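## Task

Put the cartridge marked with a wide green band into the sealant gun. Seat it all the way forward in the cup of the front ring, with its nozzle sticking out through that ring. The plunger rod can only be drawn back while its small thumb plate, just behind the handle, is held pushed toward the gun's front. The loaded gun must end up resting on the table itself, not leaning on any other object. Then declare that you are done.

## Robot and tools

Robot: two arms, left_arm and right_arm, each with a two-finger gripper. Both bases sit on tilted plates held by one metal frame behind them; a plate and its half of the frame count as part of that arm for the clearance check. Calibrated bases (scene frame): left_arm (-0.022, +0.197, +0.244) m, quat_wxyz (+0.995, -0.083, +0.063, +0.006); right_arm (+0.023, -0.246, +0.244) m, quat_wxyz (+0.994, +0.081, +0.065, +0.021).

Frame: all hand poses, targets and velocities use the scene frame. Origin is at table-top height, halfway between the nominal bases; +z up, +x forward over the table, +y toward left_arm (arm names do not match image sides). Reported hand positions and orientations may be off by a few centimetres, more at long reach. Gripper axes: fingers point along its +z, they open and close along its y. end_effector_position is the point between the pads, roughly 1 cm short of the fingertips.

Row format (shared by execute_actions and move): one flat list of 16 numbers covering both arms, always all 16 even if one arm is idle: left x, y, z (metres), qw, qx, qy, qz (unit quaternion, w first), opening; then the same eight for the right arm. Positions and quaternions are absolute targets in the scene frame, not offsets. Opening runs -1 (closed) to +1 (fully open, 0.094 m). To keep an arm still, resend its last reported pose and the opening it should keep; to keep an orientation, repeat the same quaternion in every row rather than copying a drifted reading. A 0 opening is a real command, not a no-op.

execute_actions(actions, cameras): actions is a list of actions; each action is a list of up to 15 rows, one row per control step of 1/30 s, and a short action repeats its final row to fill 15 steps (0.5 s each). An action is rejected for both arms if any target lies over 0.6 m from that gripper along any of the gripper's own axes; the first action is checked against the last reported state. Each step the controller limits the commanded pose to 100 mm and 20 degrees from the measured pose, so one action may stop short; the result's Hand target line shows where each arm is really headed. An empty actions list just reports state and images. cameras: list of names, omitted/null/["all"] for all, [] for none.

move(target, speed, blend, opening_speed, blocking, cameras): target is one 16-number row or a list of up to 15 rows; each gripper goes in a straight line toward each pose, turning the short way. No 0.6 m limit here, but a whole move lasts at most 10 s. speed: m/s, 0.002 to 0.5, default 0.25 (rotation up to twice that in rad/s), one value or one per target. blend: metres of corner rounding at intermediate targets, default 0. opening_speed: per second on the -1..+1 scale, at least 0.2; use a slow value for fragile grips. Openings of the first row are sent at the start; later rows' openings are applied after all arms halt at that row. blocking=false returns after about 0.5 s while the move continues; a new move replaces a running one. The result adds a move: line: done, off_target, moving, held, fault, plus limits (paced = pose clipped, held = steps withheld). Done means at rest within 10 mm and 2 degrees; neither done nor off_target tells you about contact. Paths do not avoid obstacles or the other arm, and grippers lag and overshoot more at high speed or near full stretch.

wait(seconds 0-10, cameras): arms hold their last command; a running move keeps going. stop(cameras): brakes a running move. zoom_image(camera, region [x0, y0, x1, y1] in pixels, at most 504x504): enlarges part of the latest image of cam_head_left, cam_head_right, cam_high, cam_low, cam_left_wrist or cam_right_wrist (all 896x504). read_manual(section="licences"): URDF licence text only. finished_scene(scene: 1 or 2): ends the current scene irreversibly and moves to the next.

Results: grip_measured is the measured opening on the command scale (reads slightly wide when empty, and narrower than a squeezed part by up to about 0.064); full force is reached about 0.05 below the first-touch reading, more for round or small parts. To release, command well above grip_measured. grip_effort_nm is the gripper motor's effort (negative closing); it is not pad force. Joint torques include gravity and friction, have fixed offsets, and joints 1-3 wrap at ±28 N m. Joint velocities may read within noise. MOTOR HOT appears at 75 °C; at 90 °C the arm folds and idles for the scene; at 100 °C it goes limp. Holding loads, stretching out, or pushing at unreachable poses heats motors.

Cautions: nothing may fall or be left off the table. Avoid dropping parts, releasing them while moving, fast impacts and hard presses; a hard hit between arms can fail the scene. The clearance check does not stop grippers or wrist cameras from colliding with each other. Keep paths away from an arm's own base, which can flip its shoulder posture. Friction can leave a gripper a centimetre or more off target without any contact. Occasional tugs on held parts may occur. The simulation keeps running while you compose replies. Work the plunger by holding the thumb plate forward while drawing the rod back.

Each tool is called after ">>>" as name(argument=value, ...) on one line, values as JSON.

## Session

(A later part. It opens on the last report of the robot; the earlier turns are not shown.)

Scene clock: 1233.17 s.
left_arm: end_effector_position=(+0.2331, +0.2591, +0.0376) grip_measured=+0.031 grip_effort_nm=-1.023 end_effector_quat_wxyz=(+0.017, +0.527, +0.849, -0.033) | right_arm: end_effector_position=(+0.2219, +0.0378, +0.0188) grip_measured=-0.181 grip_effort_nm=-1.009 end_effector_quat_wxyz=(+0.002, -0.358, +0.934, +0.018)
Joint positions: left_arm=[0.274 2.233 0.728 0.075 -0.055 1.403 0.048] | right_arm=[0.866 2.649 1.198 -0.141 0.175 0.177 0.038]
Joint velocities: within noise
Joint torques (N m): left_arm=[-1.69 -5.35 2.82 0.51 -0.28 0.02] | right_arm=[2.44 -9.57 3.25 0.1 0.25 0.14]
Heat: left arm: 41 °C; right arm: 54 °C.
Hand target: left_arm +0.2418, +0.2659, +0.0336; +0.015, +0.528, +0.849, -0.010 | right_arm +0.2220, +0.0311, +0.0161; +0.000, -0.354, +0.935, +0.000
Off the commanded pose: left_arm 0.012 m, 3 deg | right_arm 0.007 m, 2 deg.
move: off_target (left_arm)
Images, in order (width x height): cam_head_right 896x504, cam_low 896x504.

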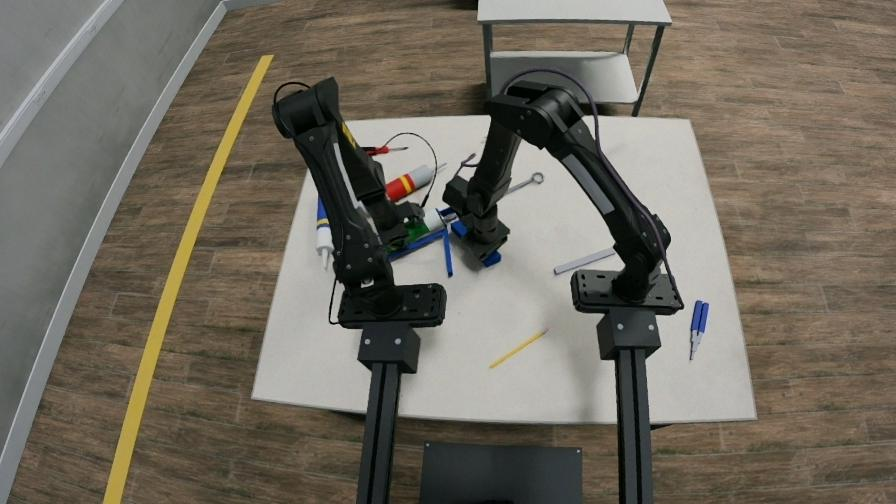

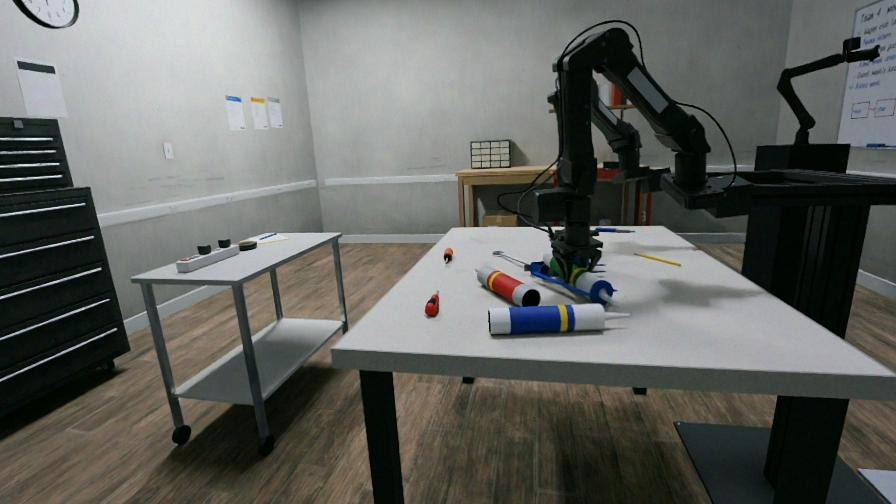

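>>> zoom_image(camera="cam_low", region=[545, 255, 580, 290])

>>> zoom_image(camera="cam_head_right", region=[385, 215, 425, 255])

>>> zoom_image(camera="cam_head_right", region=[425, 200, 465, 240])

Scaled by 14.400 from the camera's 896x504 image, which has a finer 1280x720 frame.

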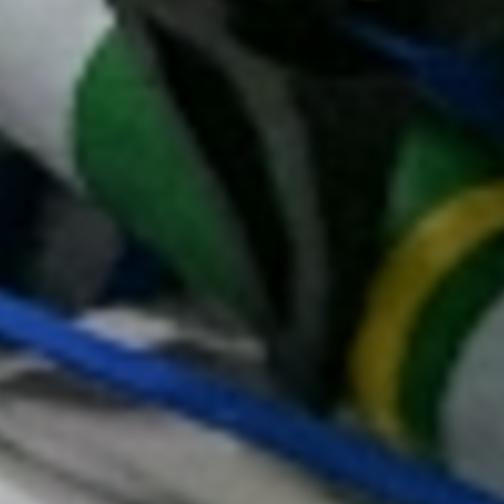

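Scaled by 12.600 from the camera's 896x504 image, which has a finer 1280x720 frame.

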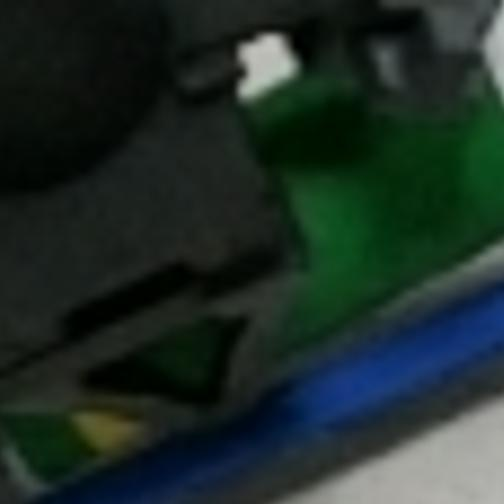

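Scaled by 12.600 from the camera's 896x504 image, which has a finer 1280x720 frame.

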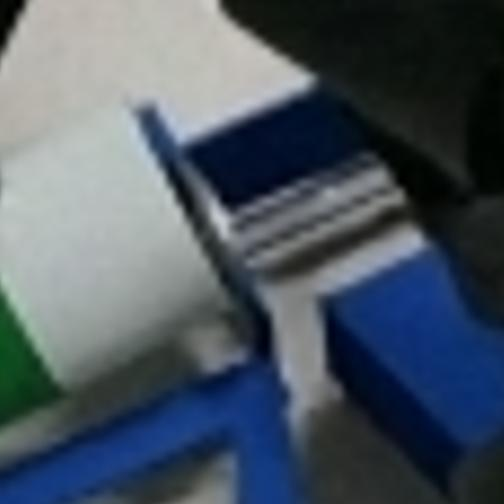

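>>> move(target=[0.2395,0.2660,0.0280,-0.0148,-0.5281,-0.8490,0.0092,-0.02,0.222,0.031,0.016,0,-0.3540,0.9352,0,-0.3], speed=0.04, cameras=["cam_low","cam_left_wrist"])

>>> zoom_image(camera="cam_low", region=[525, 235, 605, 305])

Scene clock: 1271.37 s.
left_arm: end_effector_position=(+0.2319, +0.2582, +0.0347) grip_measured=+0.031 grip_effort_nm=-1.023 end_effector_quat_wxyz=(+0.016, +0.524, +0.851, -0.034) | right_arm: end_effector_position=(+0.2235, +0.0366, +0.0189) grip_measured=-0.181 grip_effort_nm=-1.004 end_effector_quat_wxyz=(+0.007, -0.362, +0.932, +0.011)
Joint positions: left_arm=[0.274 2.246 0.728 0.086 -0.054 1.396 0.048] | right_arm=[0.869 2.649 1.198 -0.141 0.191 0.17 0.038]
Joint velocities: within noise
Joint torques (N m): left_arm=[-1.25 -4.86 2.15 0.62 -0.27 0.16] | right_arm=[2.14 -9.46 3.3 0.09 0.12 0.22]
Heat: left arm: 37 °C; right arm: 53 °C.
Hand target: left_arm +0.2393, +0.2659, +0.0288; +0.014, +0.528, +0.849, -0.010 | right_arm +0.2220, +0.0310, +0.0160; +0.000, -0.354, +0.935, +0.000
Off the commanded pose: left_arm 0.013 m, 3 deg | right_arm 0.007 m, 2 deg.
move: off_target (left_arm)
Images, in order (width x height): cam_low 896x504, cam_left_wrist 896x504.

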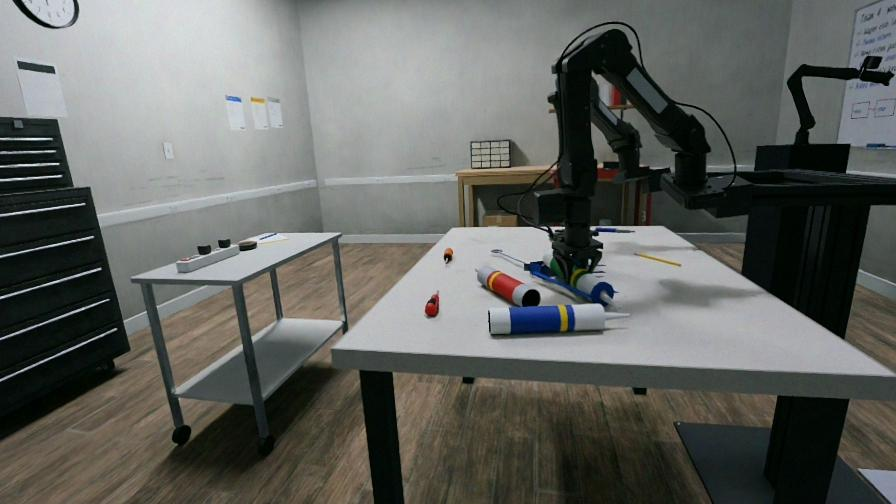

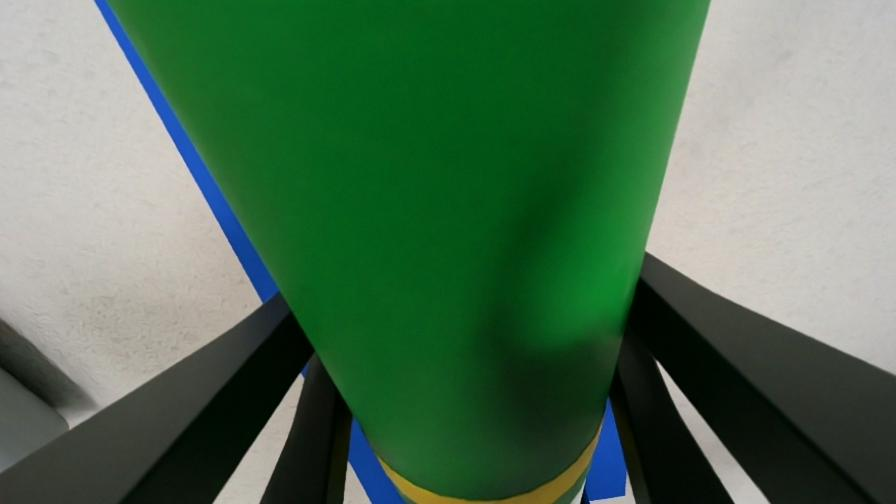

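Scaled by 6.300 from the camera's 896x504 image, which has a finer 1280x720 frame.

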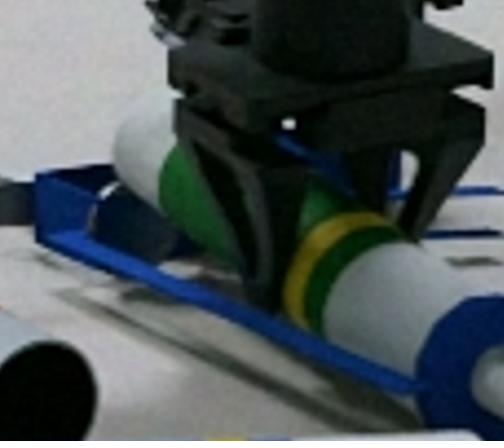

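>>> move(target=[0.2395,0.2660,0.0280,-0.0148,-0.5281,-0.8490,0.0092,0.02,0.222,0.031,0.016,0,-0.3540,0.9352,0,-0.3], opening_speed=0.2, cameras=["cam_left_wrist"])

>>> move(target=[0.2395,0.2660,0.0280,-0.0148,-0.5281,-0.8490,0.0092,0.04,0.222,0.031,0.016,0,-0.3540,0.9352,0,-0.3], opening_speed=0.2, cameras=["cam_left_wrist","cam_low"])

>>> zoom_image(camera="cam_low", region=[525, 235, 605, 305])

Scene clock: 1277.63 s.
left_arm: end_effector_position=(+0.2318, +0.2582, +0.0346) grip_measured=+0.031 grip_effort_nm=-1.028 end_effector_quat_wxyz=(+0.016, +0.524, +0.851, -0.034) | right_arm: end_effector_position=(+0.2236, +0.0365, +0.0189) grip_measured=-0.181 grip_effort_nm=-1.004 end_effector_quat_wxyz=(+0.007, -0.362, +0.932, +0.011)
Joint positions: left_arm=[0.274 2.246 0.728 0.086 -0.054 1.396 0.048] | right_arm=[0.869 2.649 1.198 -0.141 0.192 0.17 0.038]
Joint velocities: within noise
Joint torques (N m): left_arm=[-1.22 -4.83 2.28 0.61 -0.27 0.18] | right_arm=[2.17 -9.5 3.23 0.1 0.13 0.2]
Heat: left arm: 37 °C; right arm: 53 °C.
Hand target: left_arm +0.2391, +0.2659, +0.0288; +0.014, +0.528, +0.849, -0.010 | right_arm +0.2221, +0.0310, +0.0160; +0.000, -0.354, +0.935, +0.000
Off the commanded pose: left_arm 0.013 m, 3 deg | right_arm 0.006 m, 2 deg.
move: off_target (left_arm)
Images, in order (width x height): cam_left_wrist 896x504.

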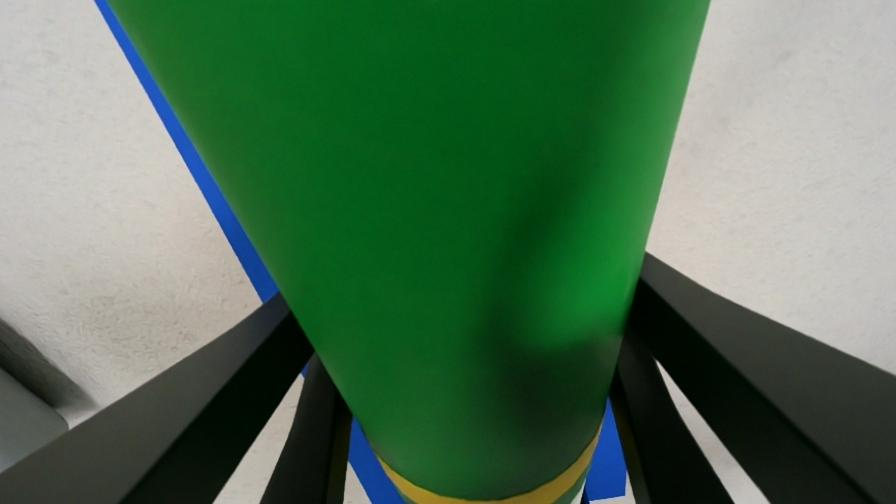

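Scene clock: 1278.33 s.
left_arm: end_effector_position=(+0.2318, +0.2582, +0.0346) grip_measured=+0.044 grip_effort_nm=-0.540 end_effector_quat_wxyz=(+0.016, +0.523, +0.851, -0.034) | right_arm: end_effector_position=(+0.2236, +0.0365, +0.0189) grip_measured=-0.181 grip_effort_nm=-1.004 end_effector_quat_wxyz=(+0.007, -0.362, +0.932, +0.011)
Joint positions: left_arm=[0.274 2.246 0.728 0.086 -0.054 1.395 0.049] | right_arm=[0.869 2.649 1.198 -0.141 0.192 0.17 0.038]
Joint velocities: within noise
Joint torques (N m): left_arm=[-1.14 -4.86 2.22 0.64 -0.29 0.14] | right_arm=[2.1 -9.47 3.26 0.09 0.16 0.26]
Heat: left arm: 37 °C; right arm: 53 °C.
Hand target: left_arm +0.2392, +0.2659, +0.0288; +0.014, +0.528, +0.849, -0.010 | right_arm +0.2221, +0.0310, +0.0160; +0.000, -0.354, +0.935, +0.000
Off the commanded pose: left_arm 0.013 m, 3 deg | right_arm 0.006 m, 2 deg.
move: off_target (left_arm)
Images, in order (width x height): cam_low 896x504, cam_left_wrist 896x504.

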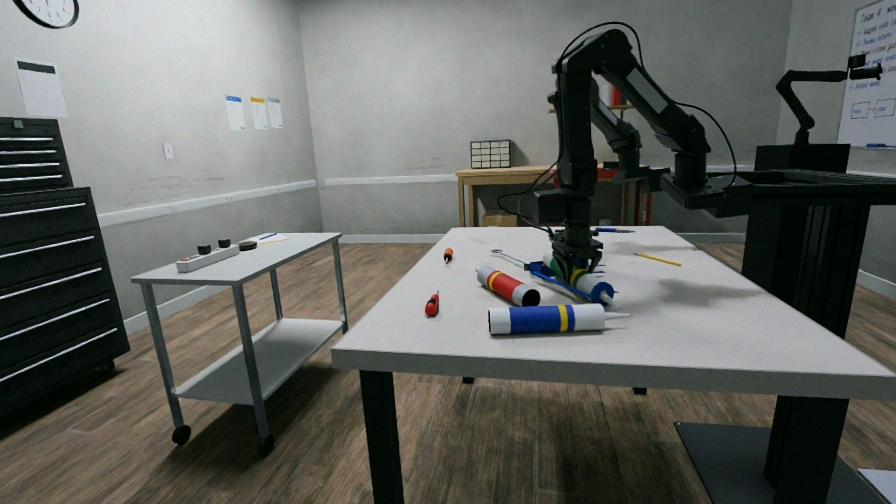

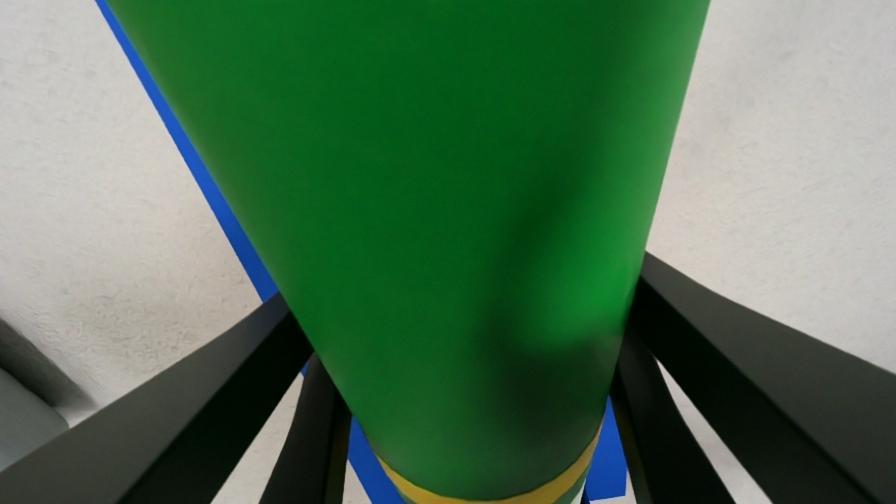

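Scaled by 6.300 from the camera's 896x504 image, which has a finer 1280x720 frame.

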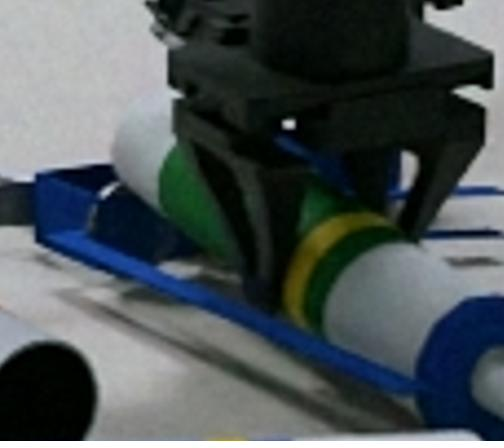

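Steps of 0.01.

>>> move(target=[0.2395,0.2660,0.0280,-0.0148,-0.5281,-0.8490,0.0092,0.055,0.222,0.031,0.016,0,-0.3540,0.9352,0,-0.3], opening_speed=0.2, cameras=["cam_left_wrist"])

>>> move(target=[0.2395,0.2660,0.0280,-0.0148,-0.5281,-0.8490,0.0092,0.065,0.222,0.031,0.016,0,-0.3540,0.9352,0,-0.3], opening_speed=0.2, cameras=["cam_left_wrist"])

>>> move(target=[0.2395,0.2660,0.0280,-0.0148,-0.5281,-0.8490,0.0092,0.075,0.222,0.031,0.016,0,-0.3540,0.9352,0,-0.3], opening_speed=0.2, cameras=["cam_left_wrist","cam_low"])

>>> zoom_image(camera="cam_low", region=[525, 235, 605, 305])

Scene clock: 1283.83 s.
left_arm: end_effector_position=(+0.2319, +0.2582, +0.0346) grip_measured=+0.058 grip_effort_nm=-0.154 end_effector_quat_wxyz=(+0.016, +0.523, +0.851, -0.033) | right_arm: end_effector_position=(+0.2236, +0.0365, +0.0189) grip_measured=-0.181 grip_effort_nm=-1.009 end_effector_quat_wxyz=(+0.007, -0.362, +0.932, +0.011)
Joint positions: left_arm=[0.274 2.246 0.728 0.087 -0.054 1.395 0.05] | right_arm=[0.869 2.649 1.198 -0.141 0.192 0.169 0.038]
Joint velocities: within noise
Joint torques (N m): left_arm=[-1.33 -4.77 2.39 0.61 -0.28 0.17] | right_arm=[2.14 -9.46 3.26 0.07 0.12 0.2]
Heat: left arm: 37 °C; right arm: 53 °C.
Hand target: left_arm +0.2391, +0.2659, +0.0287; +0.014, +0.528, +0.849, -0.010 | right_arm +0.2221, +0.0310, +0.0160; +0.000, -0.354, +0.935, +0.000
Off the commanded pose: left_arm 0.013 m, 3 deg | right_arm 0.006 m, 2 deg.
move: off_target (left_arm)
Images, in order (width x height): cam_left_wrist 896x504.

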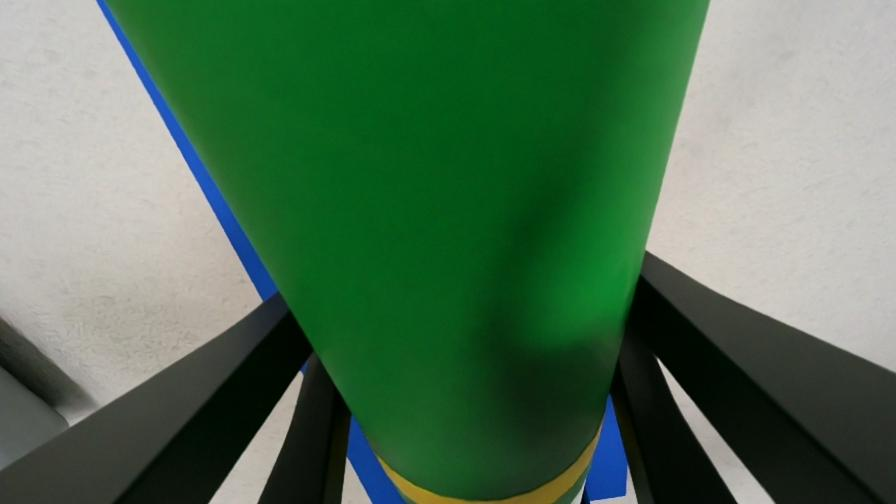

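Scene clock: 1284.53 s.
left_arm: end_effector_position=(+0.2320, +0.2583, +0.0346) grip_measured=+0.065 grip_effort_nm=-0.017 end_effector_quat_wxyz=(+0.017, +0.523, +0.851, -0.033) | right_arm: end_effector_position=(+0.2236, +0.0365, +0.0189) grip_measured=-0.181 grip_effort_nm=-1.004 end_effector_quat_wxyz=(+0.007, -0.362, +0.932, +0.011)
Joint positions: left_arm=[0.274 2.246 0.728 0.087 -0.054 1.395 0.05] | right_arm=[0.869 2.649 1.198 -0.141 0.192 0.169 0.038]
Joint velocities: within noise
Joint torques (N m): left_arm=[-1.2 -4.78 2.29 0.65 -0.29 0.16] | right_arm=[2.13 -9.5 3.32 0.11 0.13 0.21]
Heat: left arm: 37 °C; right arm: 53 °C.
Hand target: left_arm +0.2392, +0.2659, +0.0287; +0.014, +0.528, +0.849, -0.010 | right_arm +0.2221, +0.0310, +0.0160; +0.000, -0.354, +0.935, +0.000
Off the commanded pose: left_arm 0.013 m, 3 deg | right_arm 0.006 m, 2 deg.
move: off_target (left_arm)
Images, in order (width x height): cam_left_wrist 896x504.

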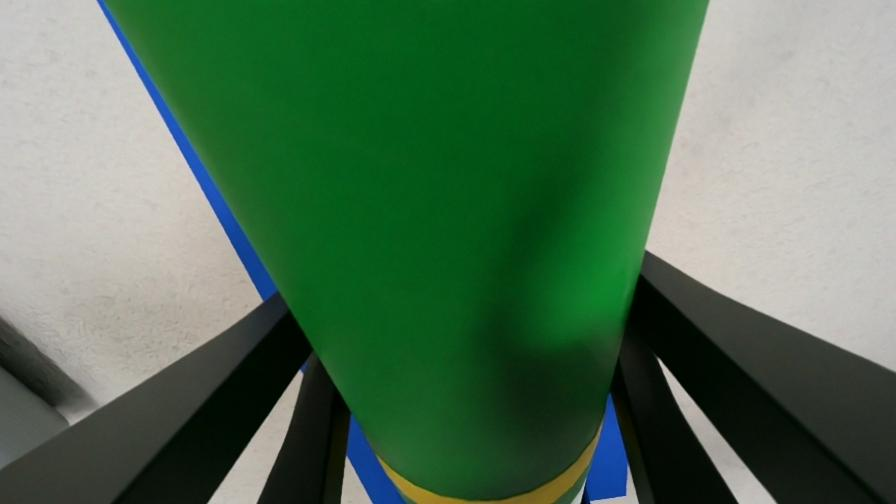

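Scene clock: 1285.23 s.
left_arm: end_effector_position=(+0.2321, +0.2583, +0.0346) grip_measured=+0.074 grip_effort_nm=0.051 end_effector_quat_wxyz=(+0.017, +0.523, +0.851, -0.033) | right_arm: end_effector_position=(+0.2236, +0.0365, +0.0189) grip_measured=-0.181 grip_effort_nm=-1.004 end_effector_quat_wxyz=(+0.007, -0.363, +0.932, +0.011)
Joint positions: left_arm=[0.274 2.246 0.728 0.088 -0.054 1.395 0.05] | right_arm=[0.869 2.649 1.198 -0.141 0.192 0.169 0.038]
Joint velocities: within noise
Joint torques (N m): left_arm=[-1.25 -4.82 2.32 0.64 -0.3 0.19] | right_arm=[2.17 -9.39 3.23 0.11 0.13 0.2]
Heat: left arm: 37 °C; right arm: 53 °C.
Hand target: left_arm +0.2391, +0.2659, +0.0287; +0.014, +0.528, +0.849, -0.010 | right_arm +0.2221, +0.0310, +0.0160; +0.000, -0.354, +0.935, +0.000
Off the commanded pose: left_arm 0.013 m, 3 deg | right_arm 0.006 m, 2 deg.
move: off_target (left_arm)
Images, in order (width x height): cam_low 896x504, cam_left_wrist 896x504.

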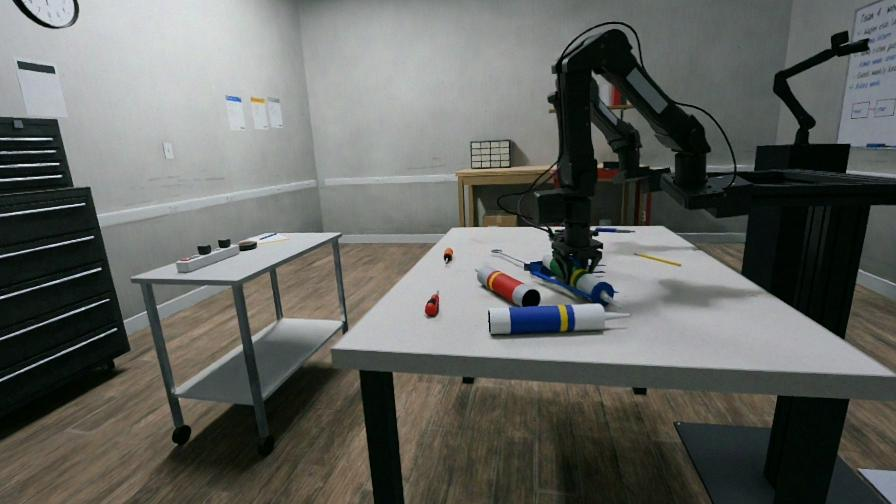

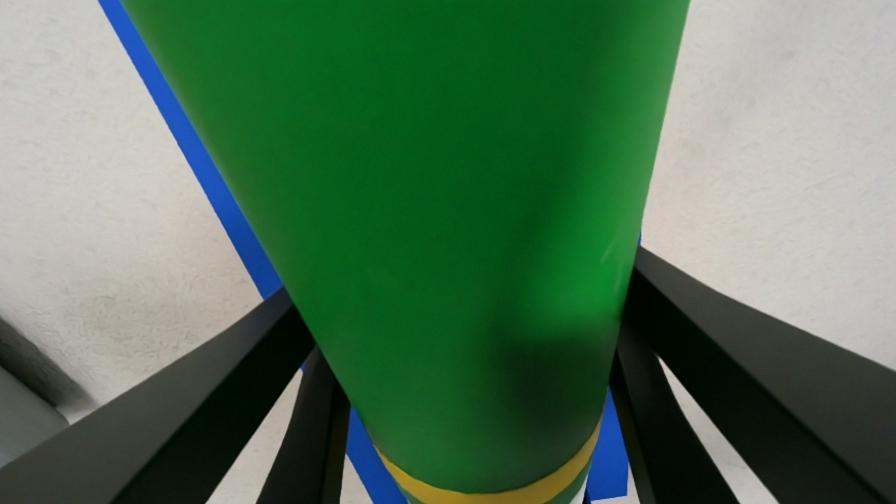

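Scaled by 6.300 from the camera's 896x504 image, which has a finer 1280x720 frame.

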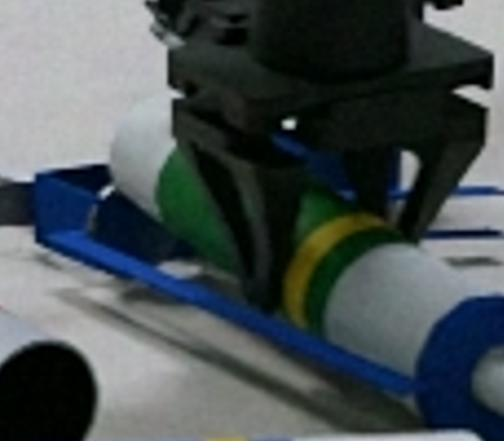

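>>> wait(seconds=0.5, cameras=["cam_low","cam_head_right","cam_head_left"])

>>> zoom_image(camera="cam_low", region=[520, 240, 565, 285])

>>> zoom_image(camera="cam_head_right", region=[425, 200, 465, 240])

Scene clock: 1288.40 s.
left_arm: end_effector_position=(+0.2321, +0.2583, +0.0346) grip_measured=+0.074 grip_effort_nm=0.051 end_effector_quat_wxyz=(+0.017, +0.523, +0.851, -0.033) | right_arm: end_effector_position=(+0.2236, +0.0365, +0.0189) grip_measured=-0.181 grip_effort_nm=-1.009 end_effector_quat_wxyz=(+0.007, -0.363, +0.932, +0.011)
Joint positions: left_arm=[0.274 2.246 0.728 0.088 -0.054 1.395 0.05] | right_arm=[0.869 2.649 1.198 -0.141 0.192 0.169 0.038]
Joint velocities: within noise
Joint torques (N m): left_arm=[-1.2 -4.74 2.26 0.64 -0.28 0.16] | right_arm=[2.15 -9.44 3.29 0.1 0.12 0.23]
Heat: left arm: 37 °C; right arm: 53 °C.
Hand target: left_arm +0.2391, +0.2659, +0.0287; +0.014, +0.528, +0.849, -0.010 | right_arm +0.2221, +0.0310, +0.0160; +0.000, -0.354, +0.935, +0.000
Tool commands: left_gripper/opening=+0.075 right_gripper/opening=-0.3
Off the commanded pose: left_arm 0.013 m, 3 deg | right_arm 0.006 m, 2 deg.
wait: 0.50 s; at rest from the start
Images, in order (width x height): cam_head_left 896x504, cam_head_right 896x504, cam_low 896x504.

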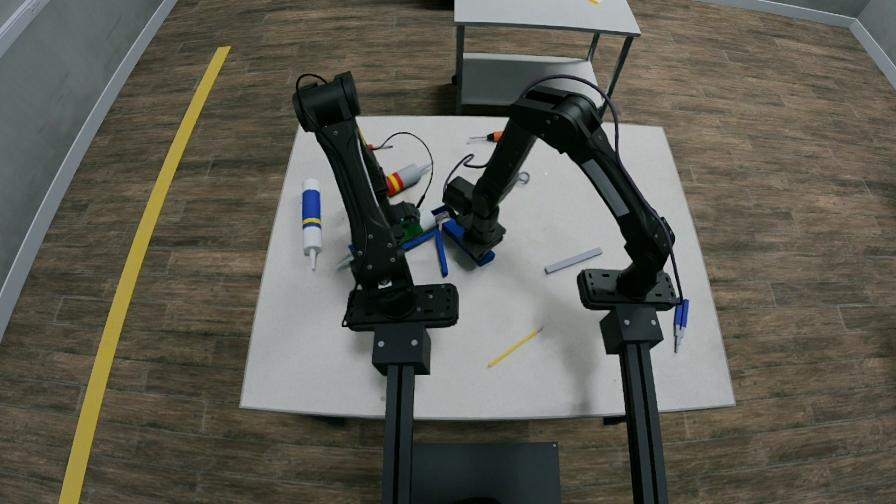

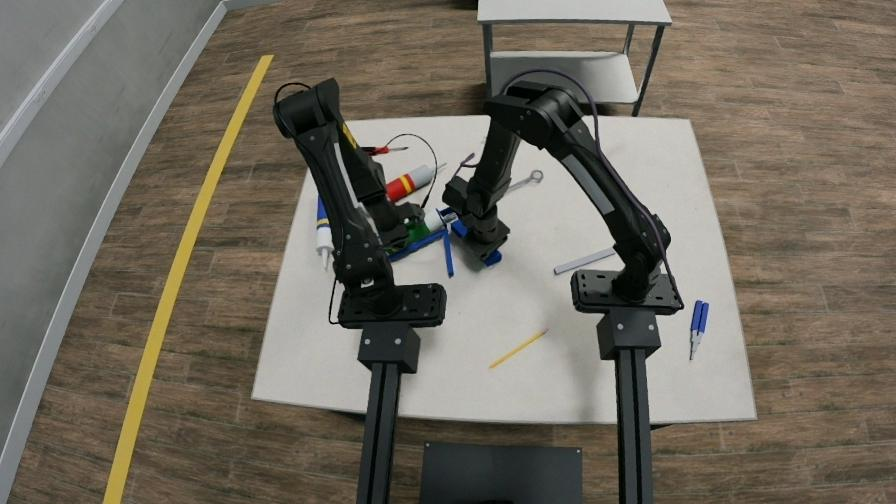

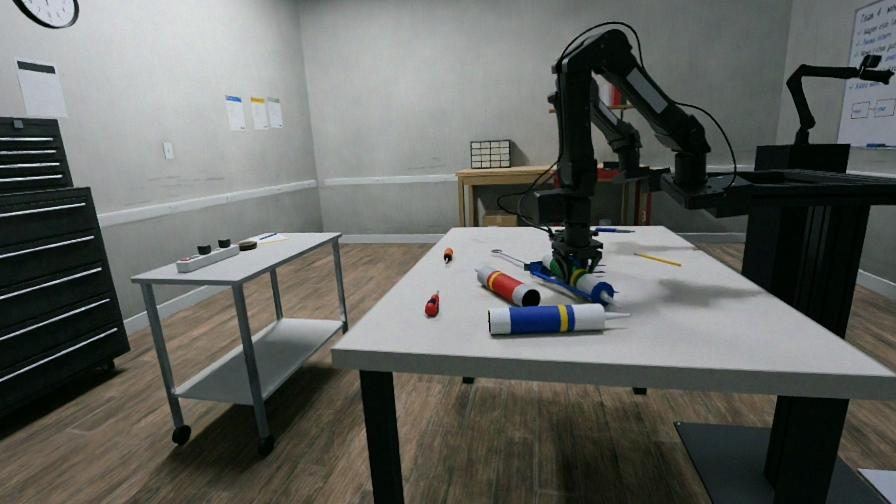

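Scaled by 11.200 from the camera's 896x504 image, which has a finer 1280x720 frame.

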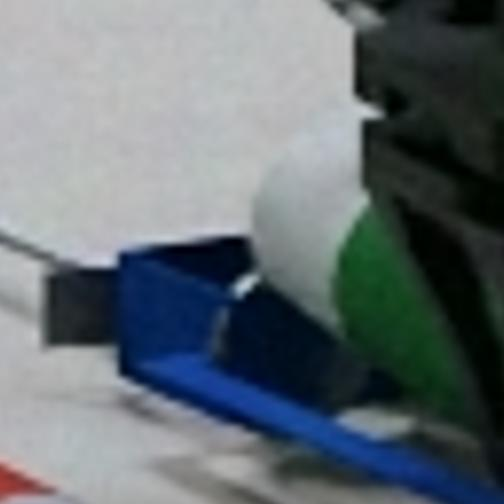

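Scaled by 12.600 from the camera's 896x504 image, which has a finer 1280x720 frame.

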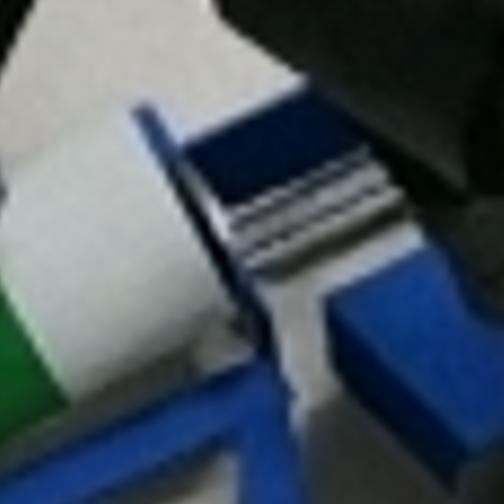

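>>> move(target=[0.2395,0.2660,0.0280,-0.0148,-0.5281,-0.8490,0.0092,0.10,0.222,0.031,0.016,0,-0.3540,0.9352,0,-0.3], opening_speed=0.2, cameras=["cam_left_wrist","cam_low"])

>>> zoom_image(camera="cam_low", region=[520, 240, 565, 285])

>>> move(target=[0.2395,0.2660,0.0280,-0.0148,-0.5281,-0.8490,0.0092,0.15,0.222,0.031,0.016,0,-0.3540,0.9352,0,-0.3], opening_speed=0.2, cameras=["cam_left_wrist","cam_low","cam_head_right"])

>>> zoom_image(camera="cam_low", region=[520, 240, 565, 285])

>>> zoom_image(camera="cam_head_right", region=[425, 200, 465, 240])

Scene clock: 1292.87 s.
left_arm: end_effector_position=(+0.2332, +0.2588, +0.0343) grip_measured=+0.096 grip_effort_nm=0.193 end_effector_quat_wxyz=(+0.018, +0.523, +0.852, -0.031) | right_arm: end_effector_position=(+0.2239, +0.0360, +0.0189) grip_measured=-0.181 grip_effort_nm=-1.009 end_effector_quat_wxyz=(+0.007, -0.363, +0.932, +0.009)
Joint positions: left_arm=[0.274 2.247 0.728 0.093 -0.056 1.395 0.052] | right_arm=[0.869 2.649 1.198 -0.142 0.195 0.168 0.038]
Joint velocities: within noise
Joint torques (N m): left_arm=[-1.25 -4.9 2.17 0.59 -0.29 0.19] | right_arm=[2.17 -9.5 3.37 0.09 0.1 0.21]
Heat: left arm: 37 °C; right arm: 53 °C.
Hand target: left_arm +0.2392, +0.2658, +0.0286; +0.014, +0.528, +0.849, -0.010 | right_arm +0.2220, +0.0310, +0.0160; +0.000, -0.354, +0.935, +0.000
Off the commanded pose: left_arm 0.012 m, 3 deg | right_arm 0.006 m, 2 deg.
move: off_target (left_arm)
Images, in order (width x height): cam_low 896x504, cam_left_wrist 896x504.

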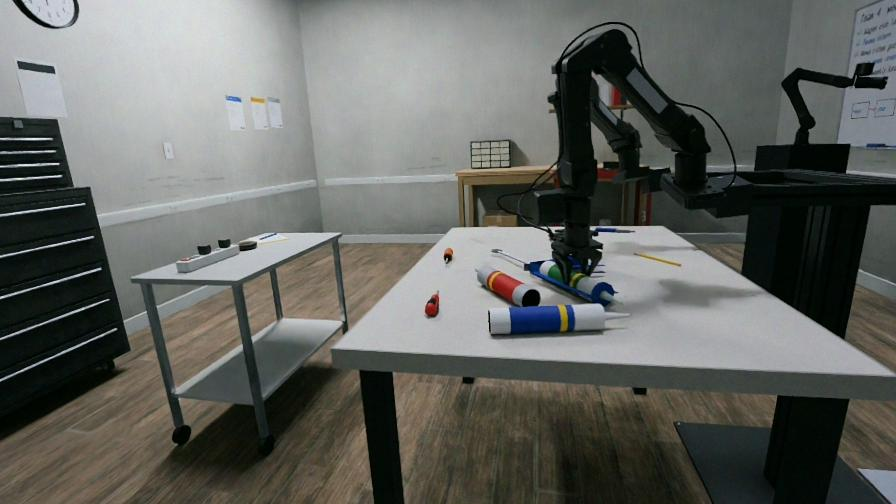

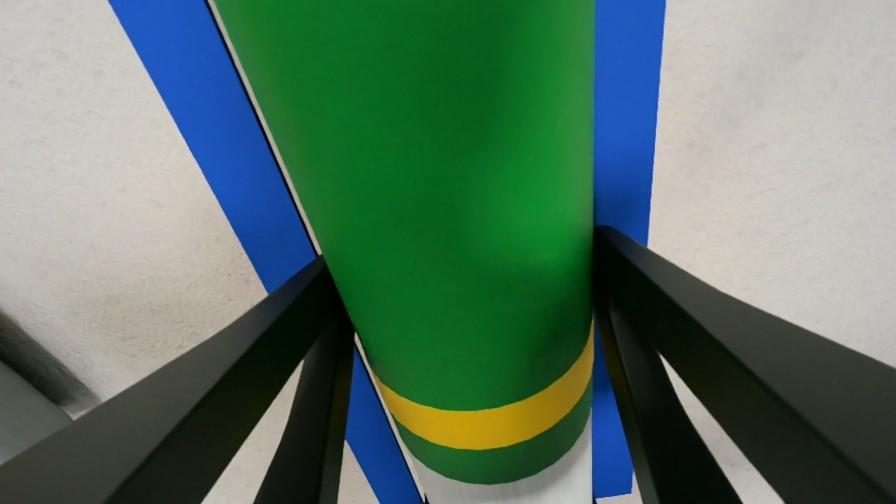

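Scaled by 11.200 from the camera's 896x504 image, which has a finer 1280x720 frame.

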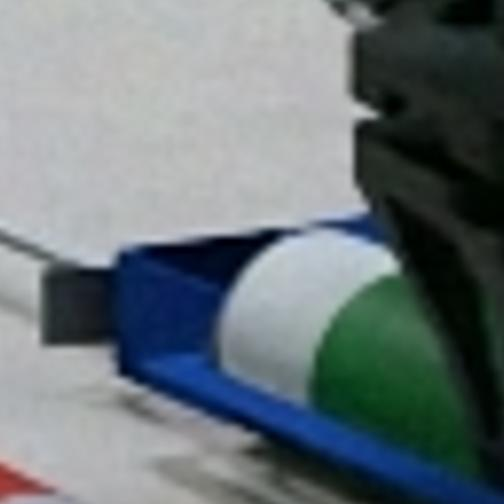

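Scene clock: 1293.57 s.
left_arm: end_effector_position=(+0.2332, +0.2586, +0.0343) grip_measured=+0.147 grip_effort_nm=0.173 end_effector_quat_wxyz=(+0.018, +0.523, +0.852, -0.031) | right_arm: end_effector_position=(+0.2239, +0.0360, +0.0189) grip_measured=-0.181 grip_effort_nm=-1.009 end_effector_quat_wxyz=(+0.007, -0.362, +0.932, +0.009)
Joint positions: left_arm=[0.274 2.247 0.728 0.093 -0.054 1.395 0.054] | right_arm=[0.869 2.649 1.198 -0.142 0.195 0.17 0.038]
Joint velocities: within noise
Joint torques (N m): left_arm=[-1.14 -4.79 2.11 0.57 -0.29 0.15] | right_arm=[2.07 -9.5 3.33 0.09 0.09 0.22]
Heat: left arm: 37 °C; right arm: 53 °C.
Hand target: left_arm +0.2392, +0.2659, +0.0286; +0.014, +0.528, +0.849, -0.010 | right_arm +0.2220, +0.0310, +0.0160; +0.000, -0.354, +0.935, +0.000
Off the commanded pose: left_arm 0.012 m, 3 deg | right_arm 0.006 m, 2 deg.
move: off_target (left_arm)
Images, in order (width x height): cam_head_right 896x504, cam_low 896x504, cam_left_wrist 896x504.

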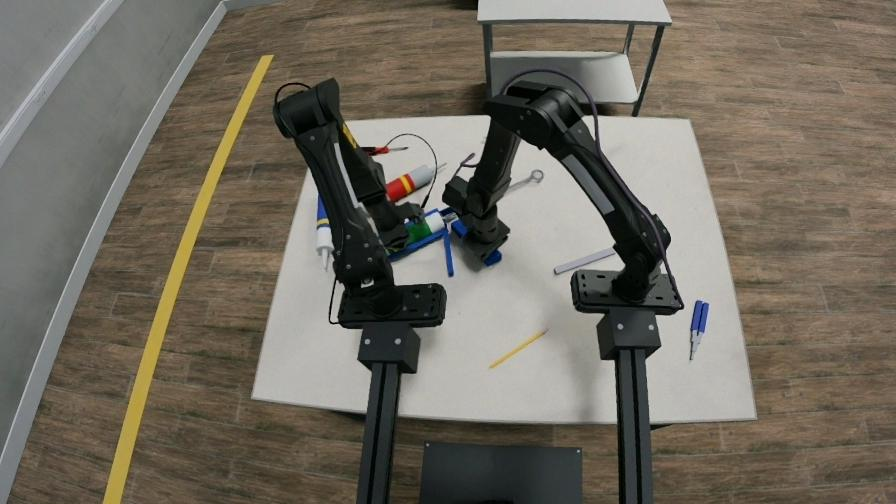

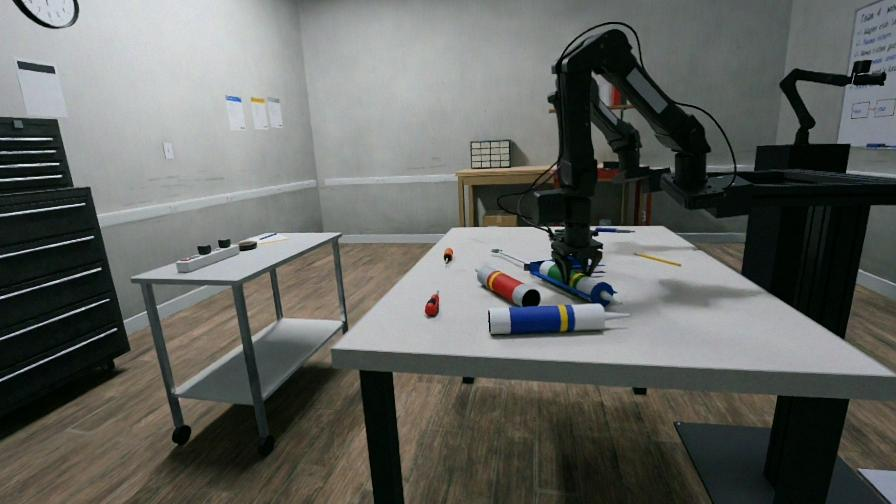

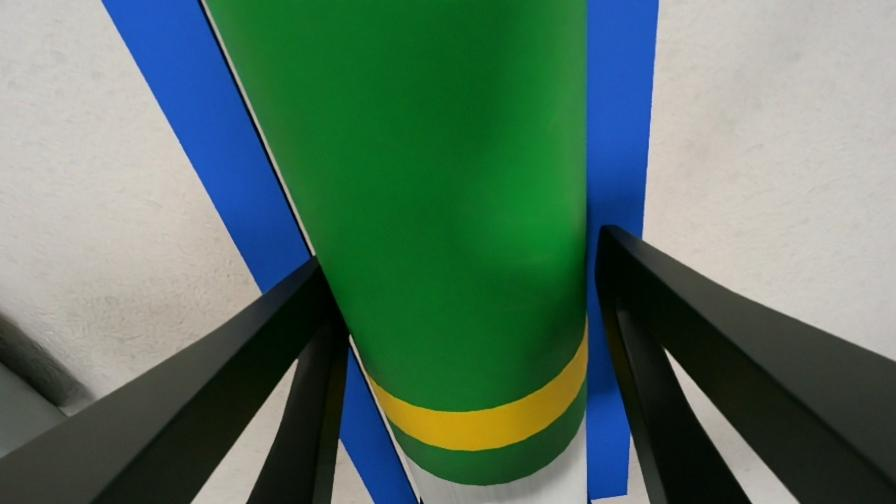

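Scaled by 11.200 from the camera's 896x504 image, which has a finer 1280x720 frame.

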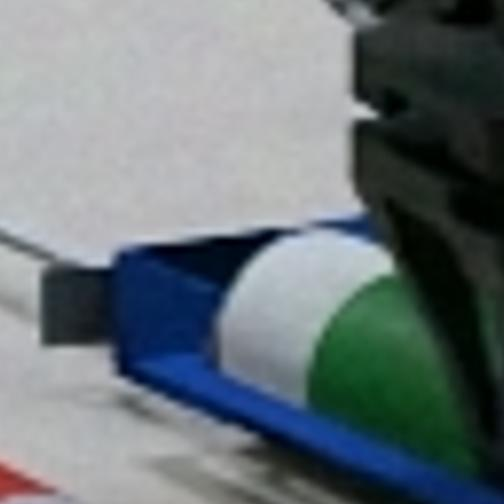

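Scaled by 12.600 from the camera's 896x504 image, which has a finer 1280x720 frame.

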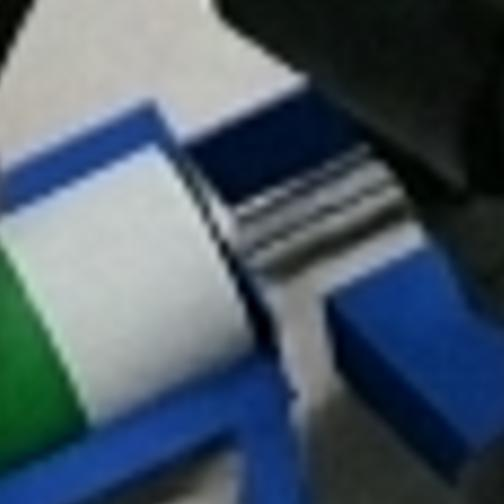

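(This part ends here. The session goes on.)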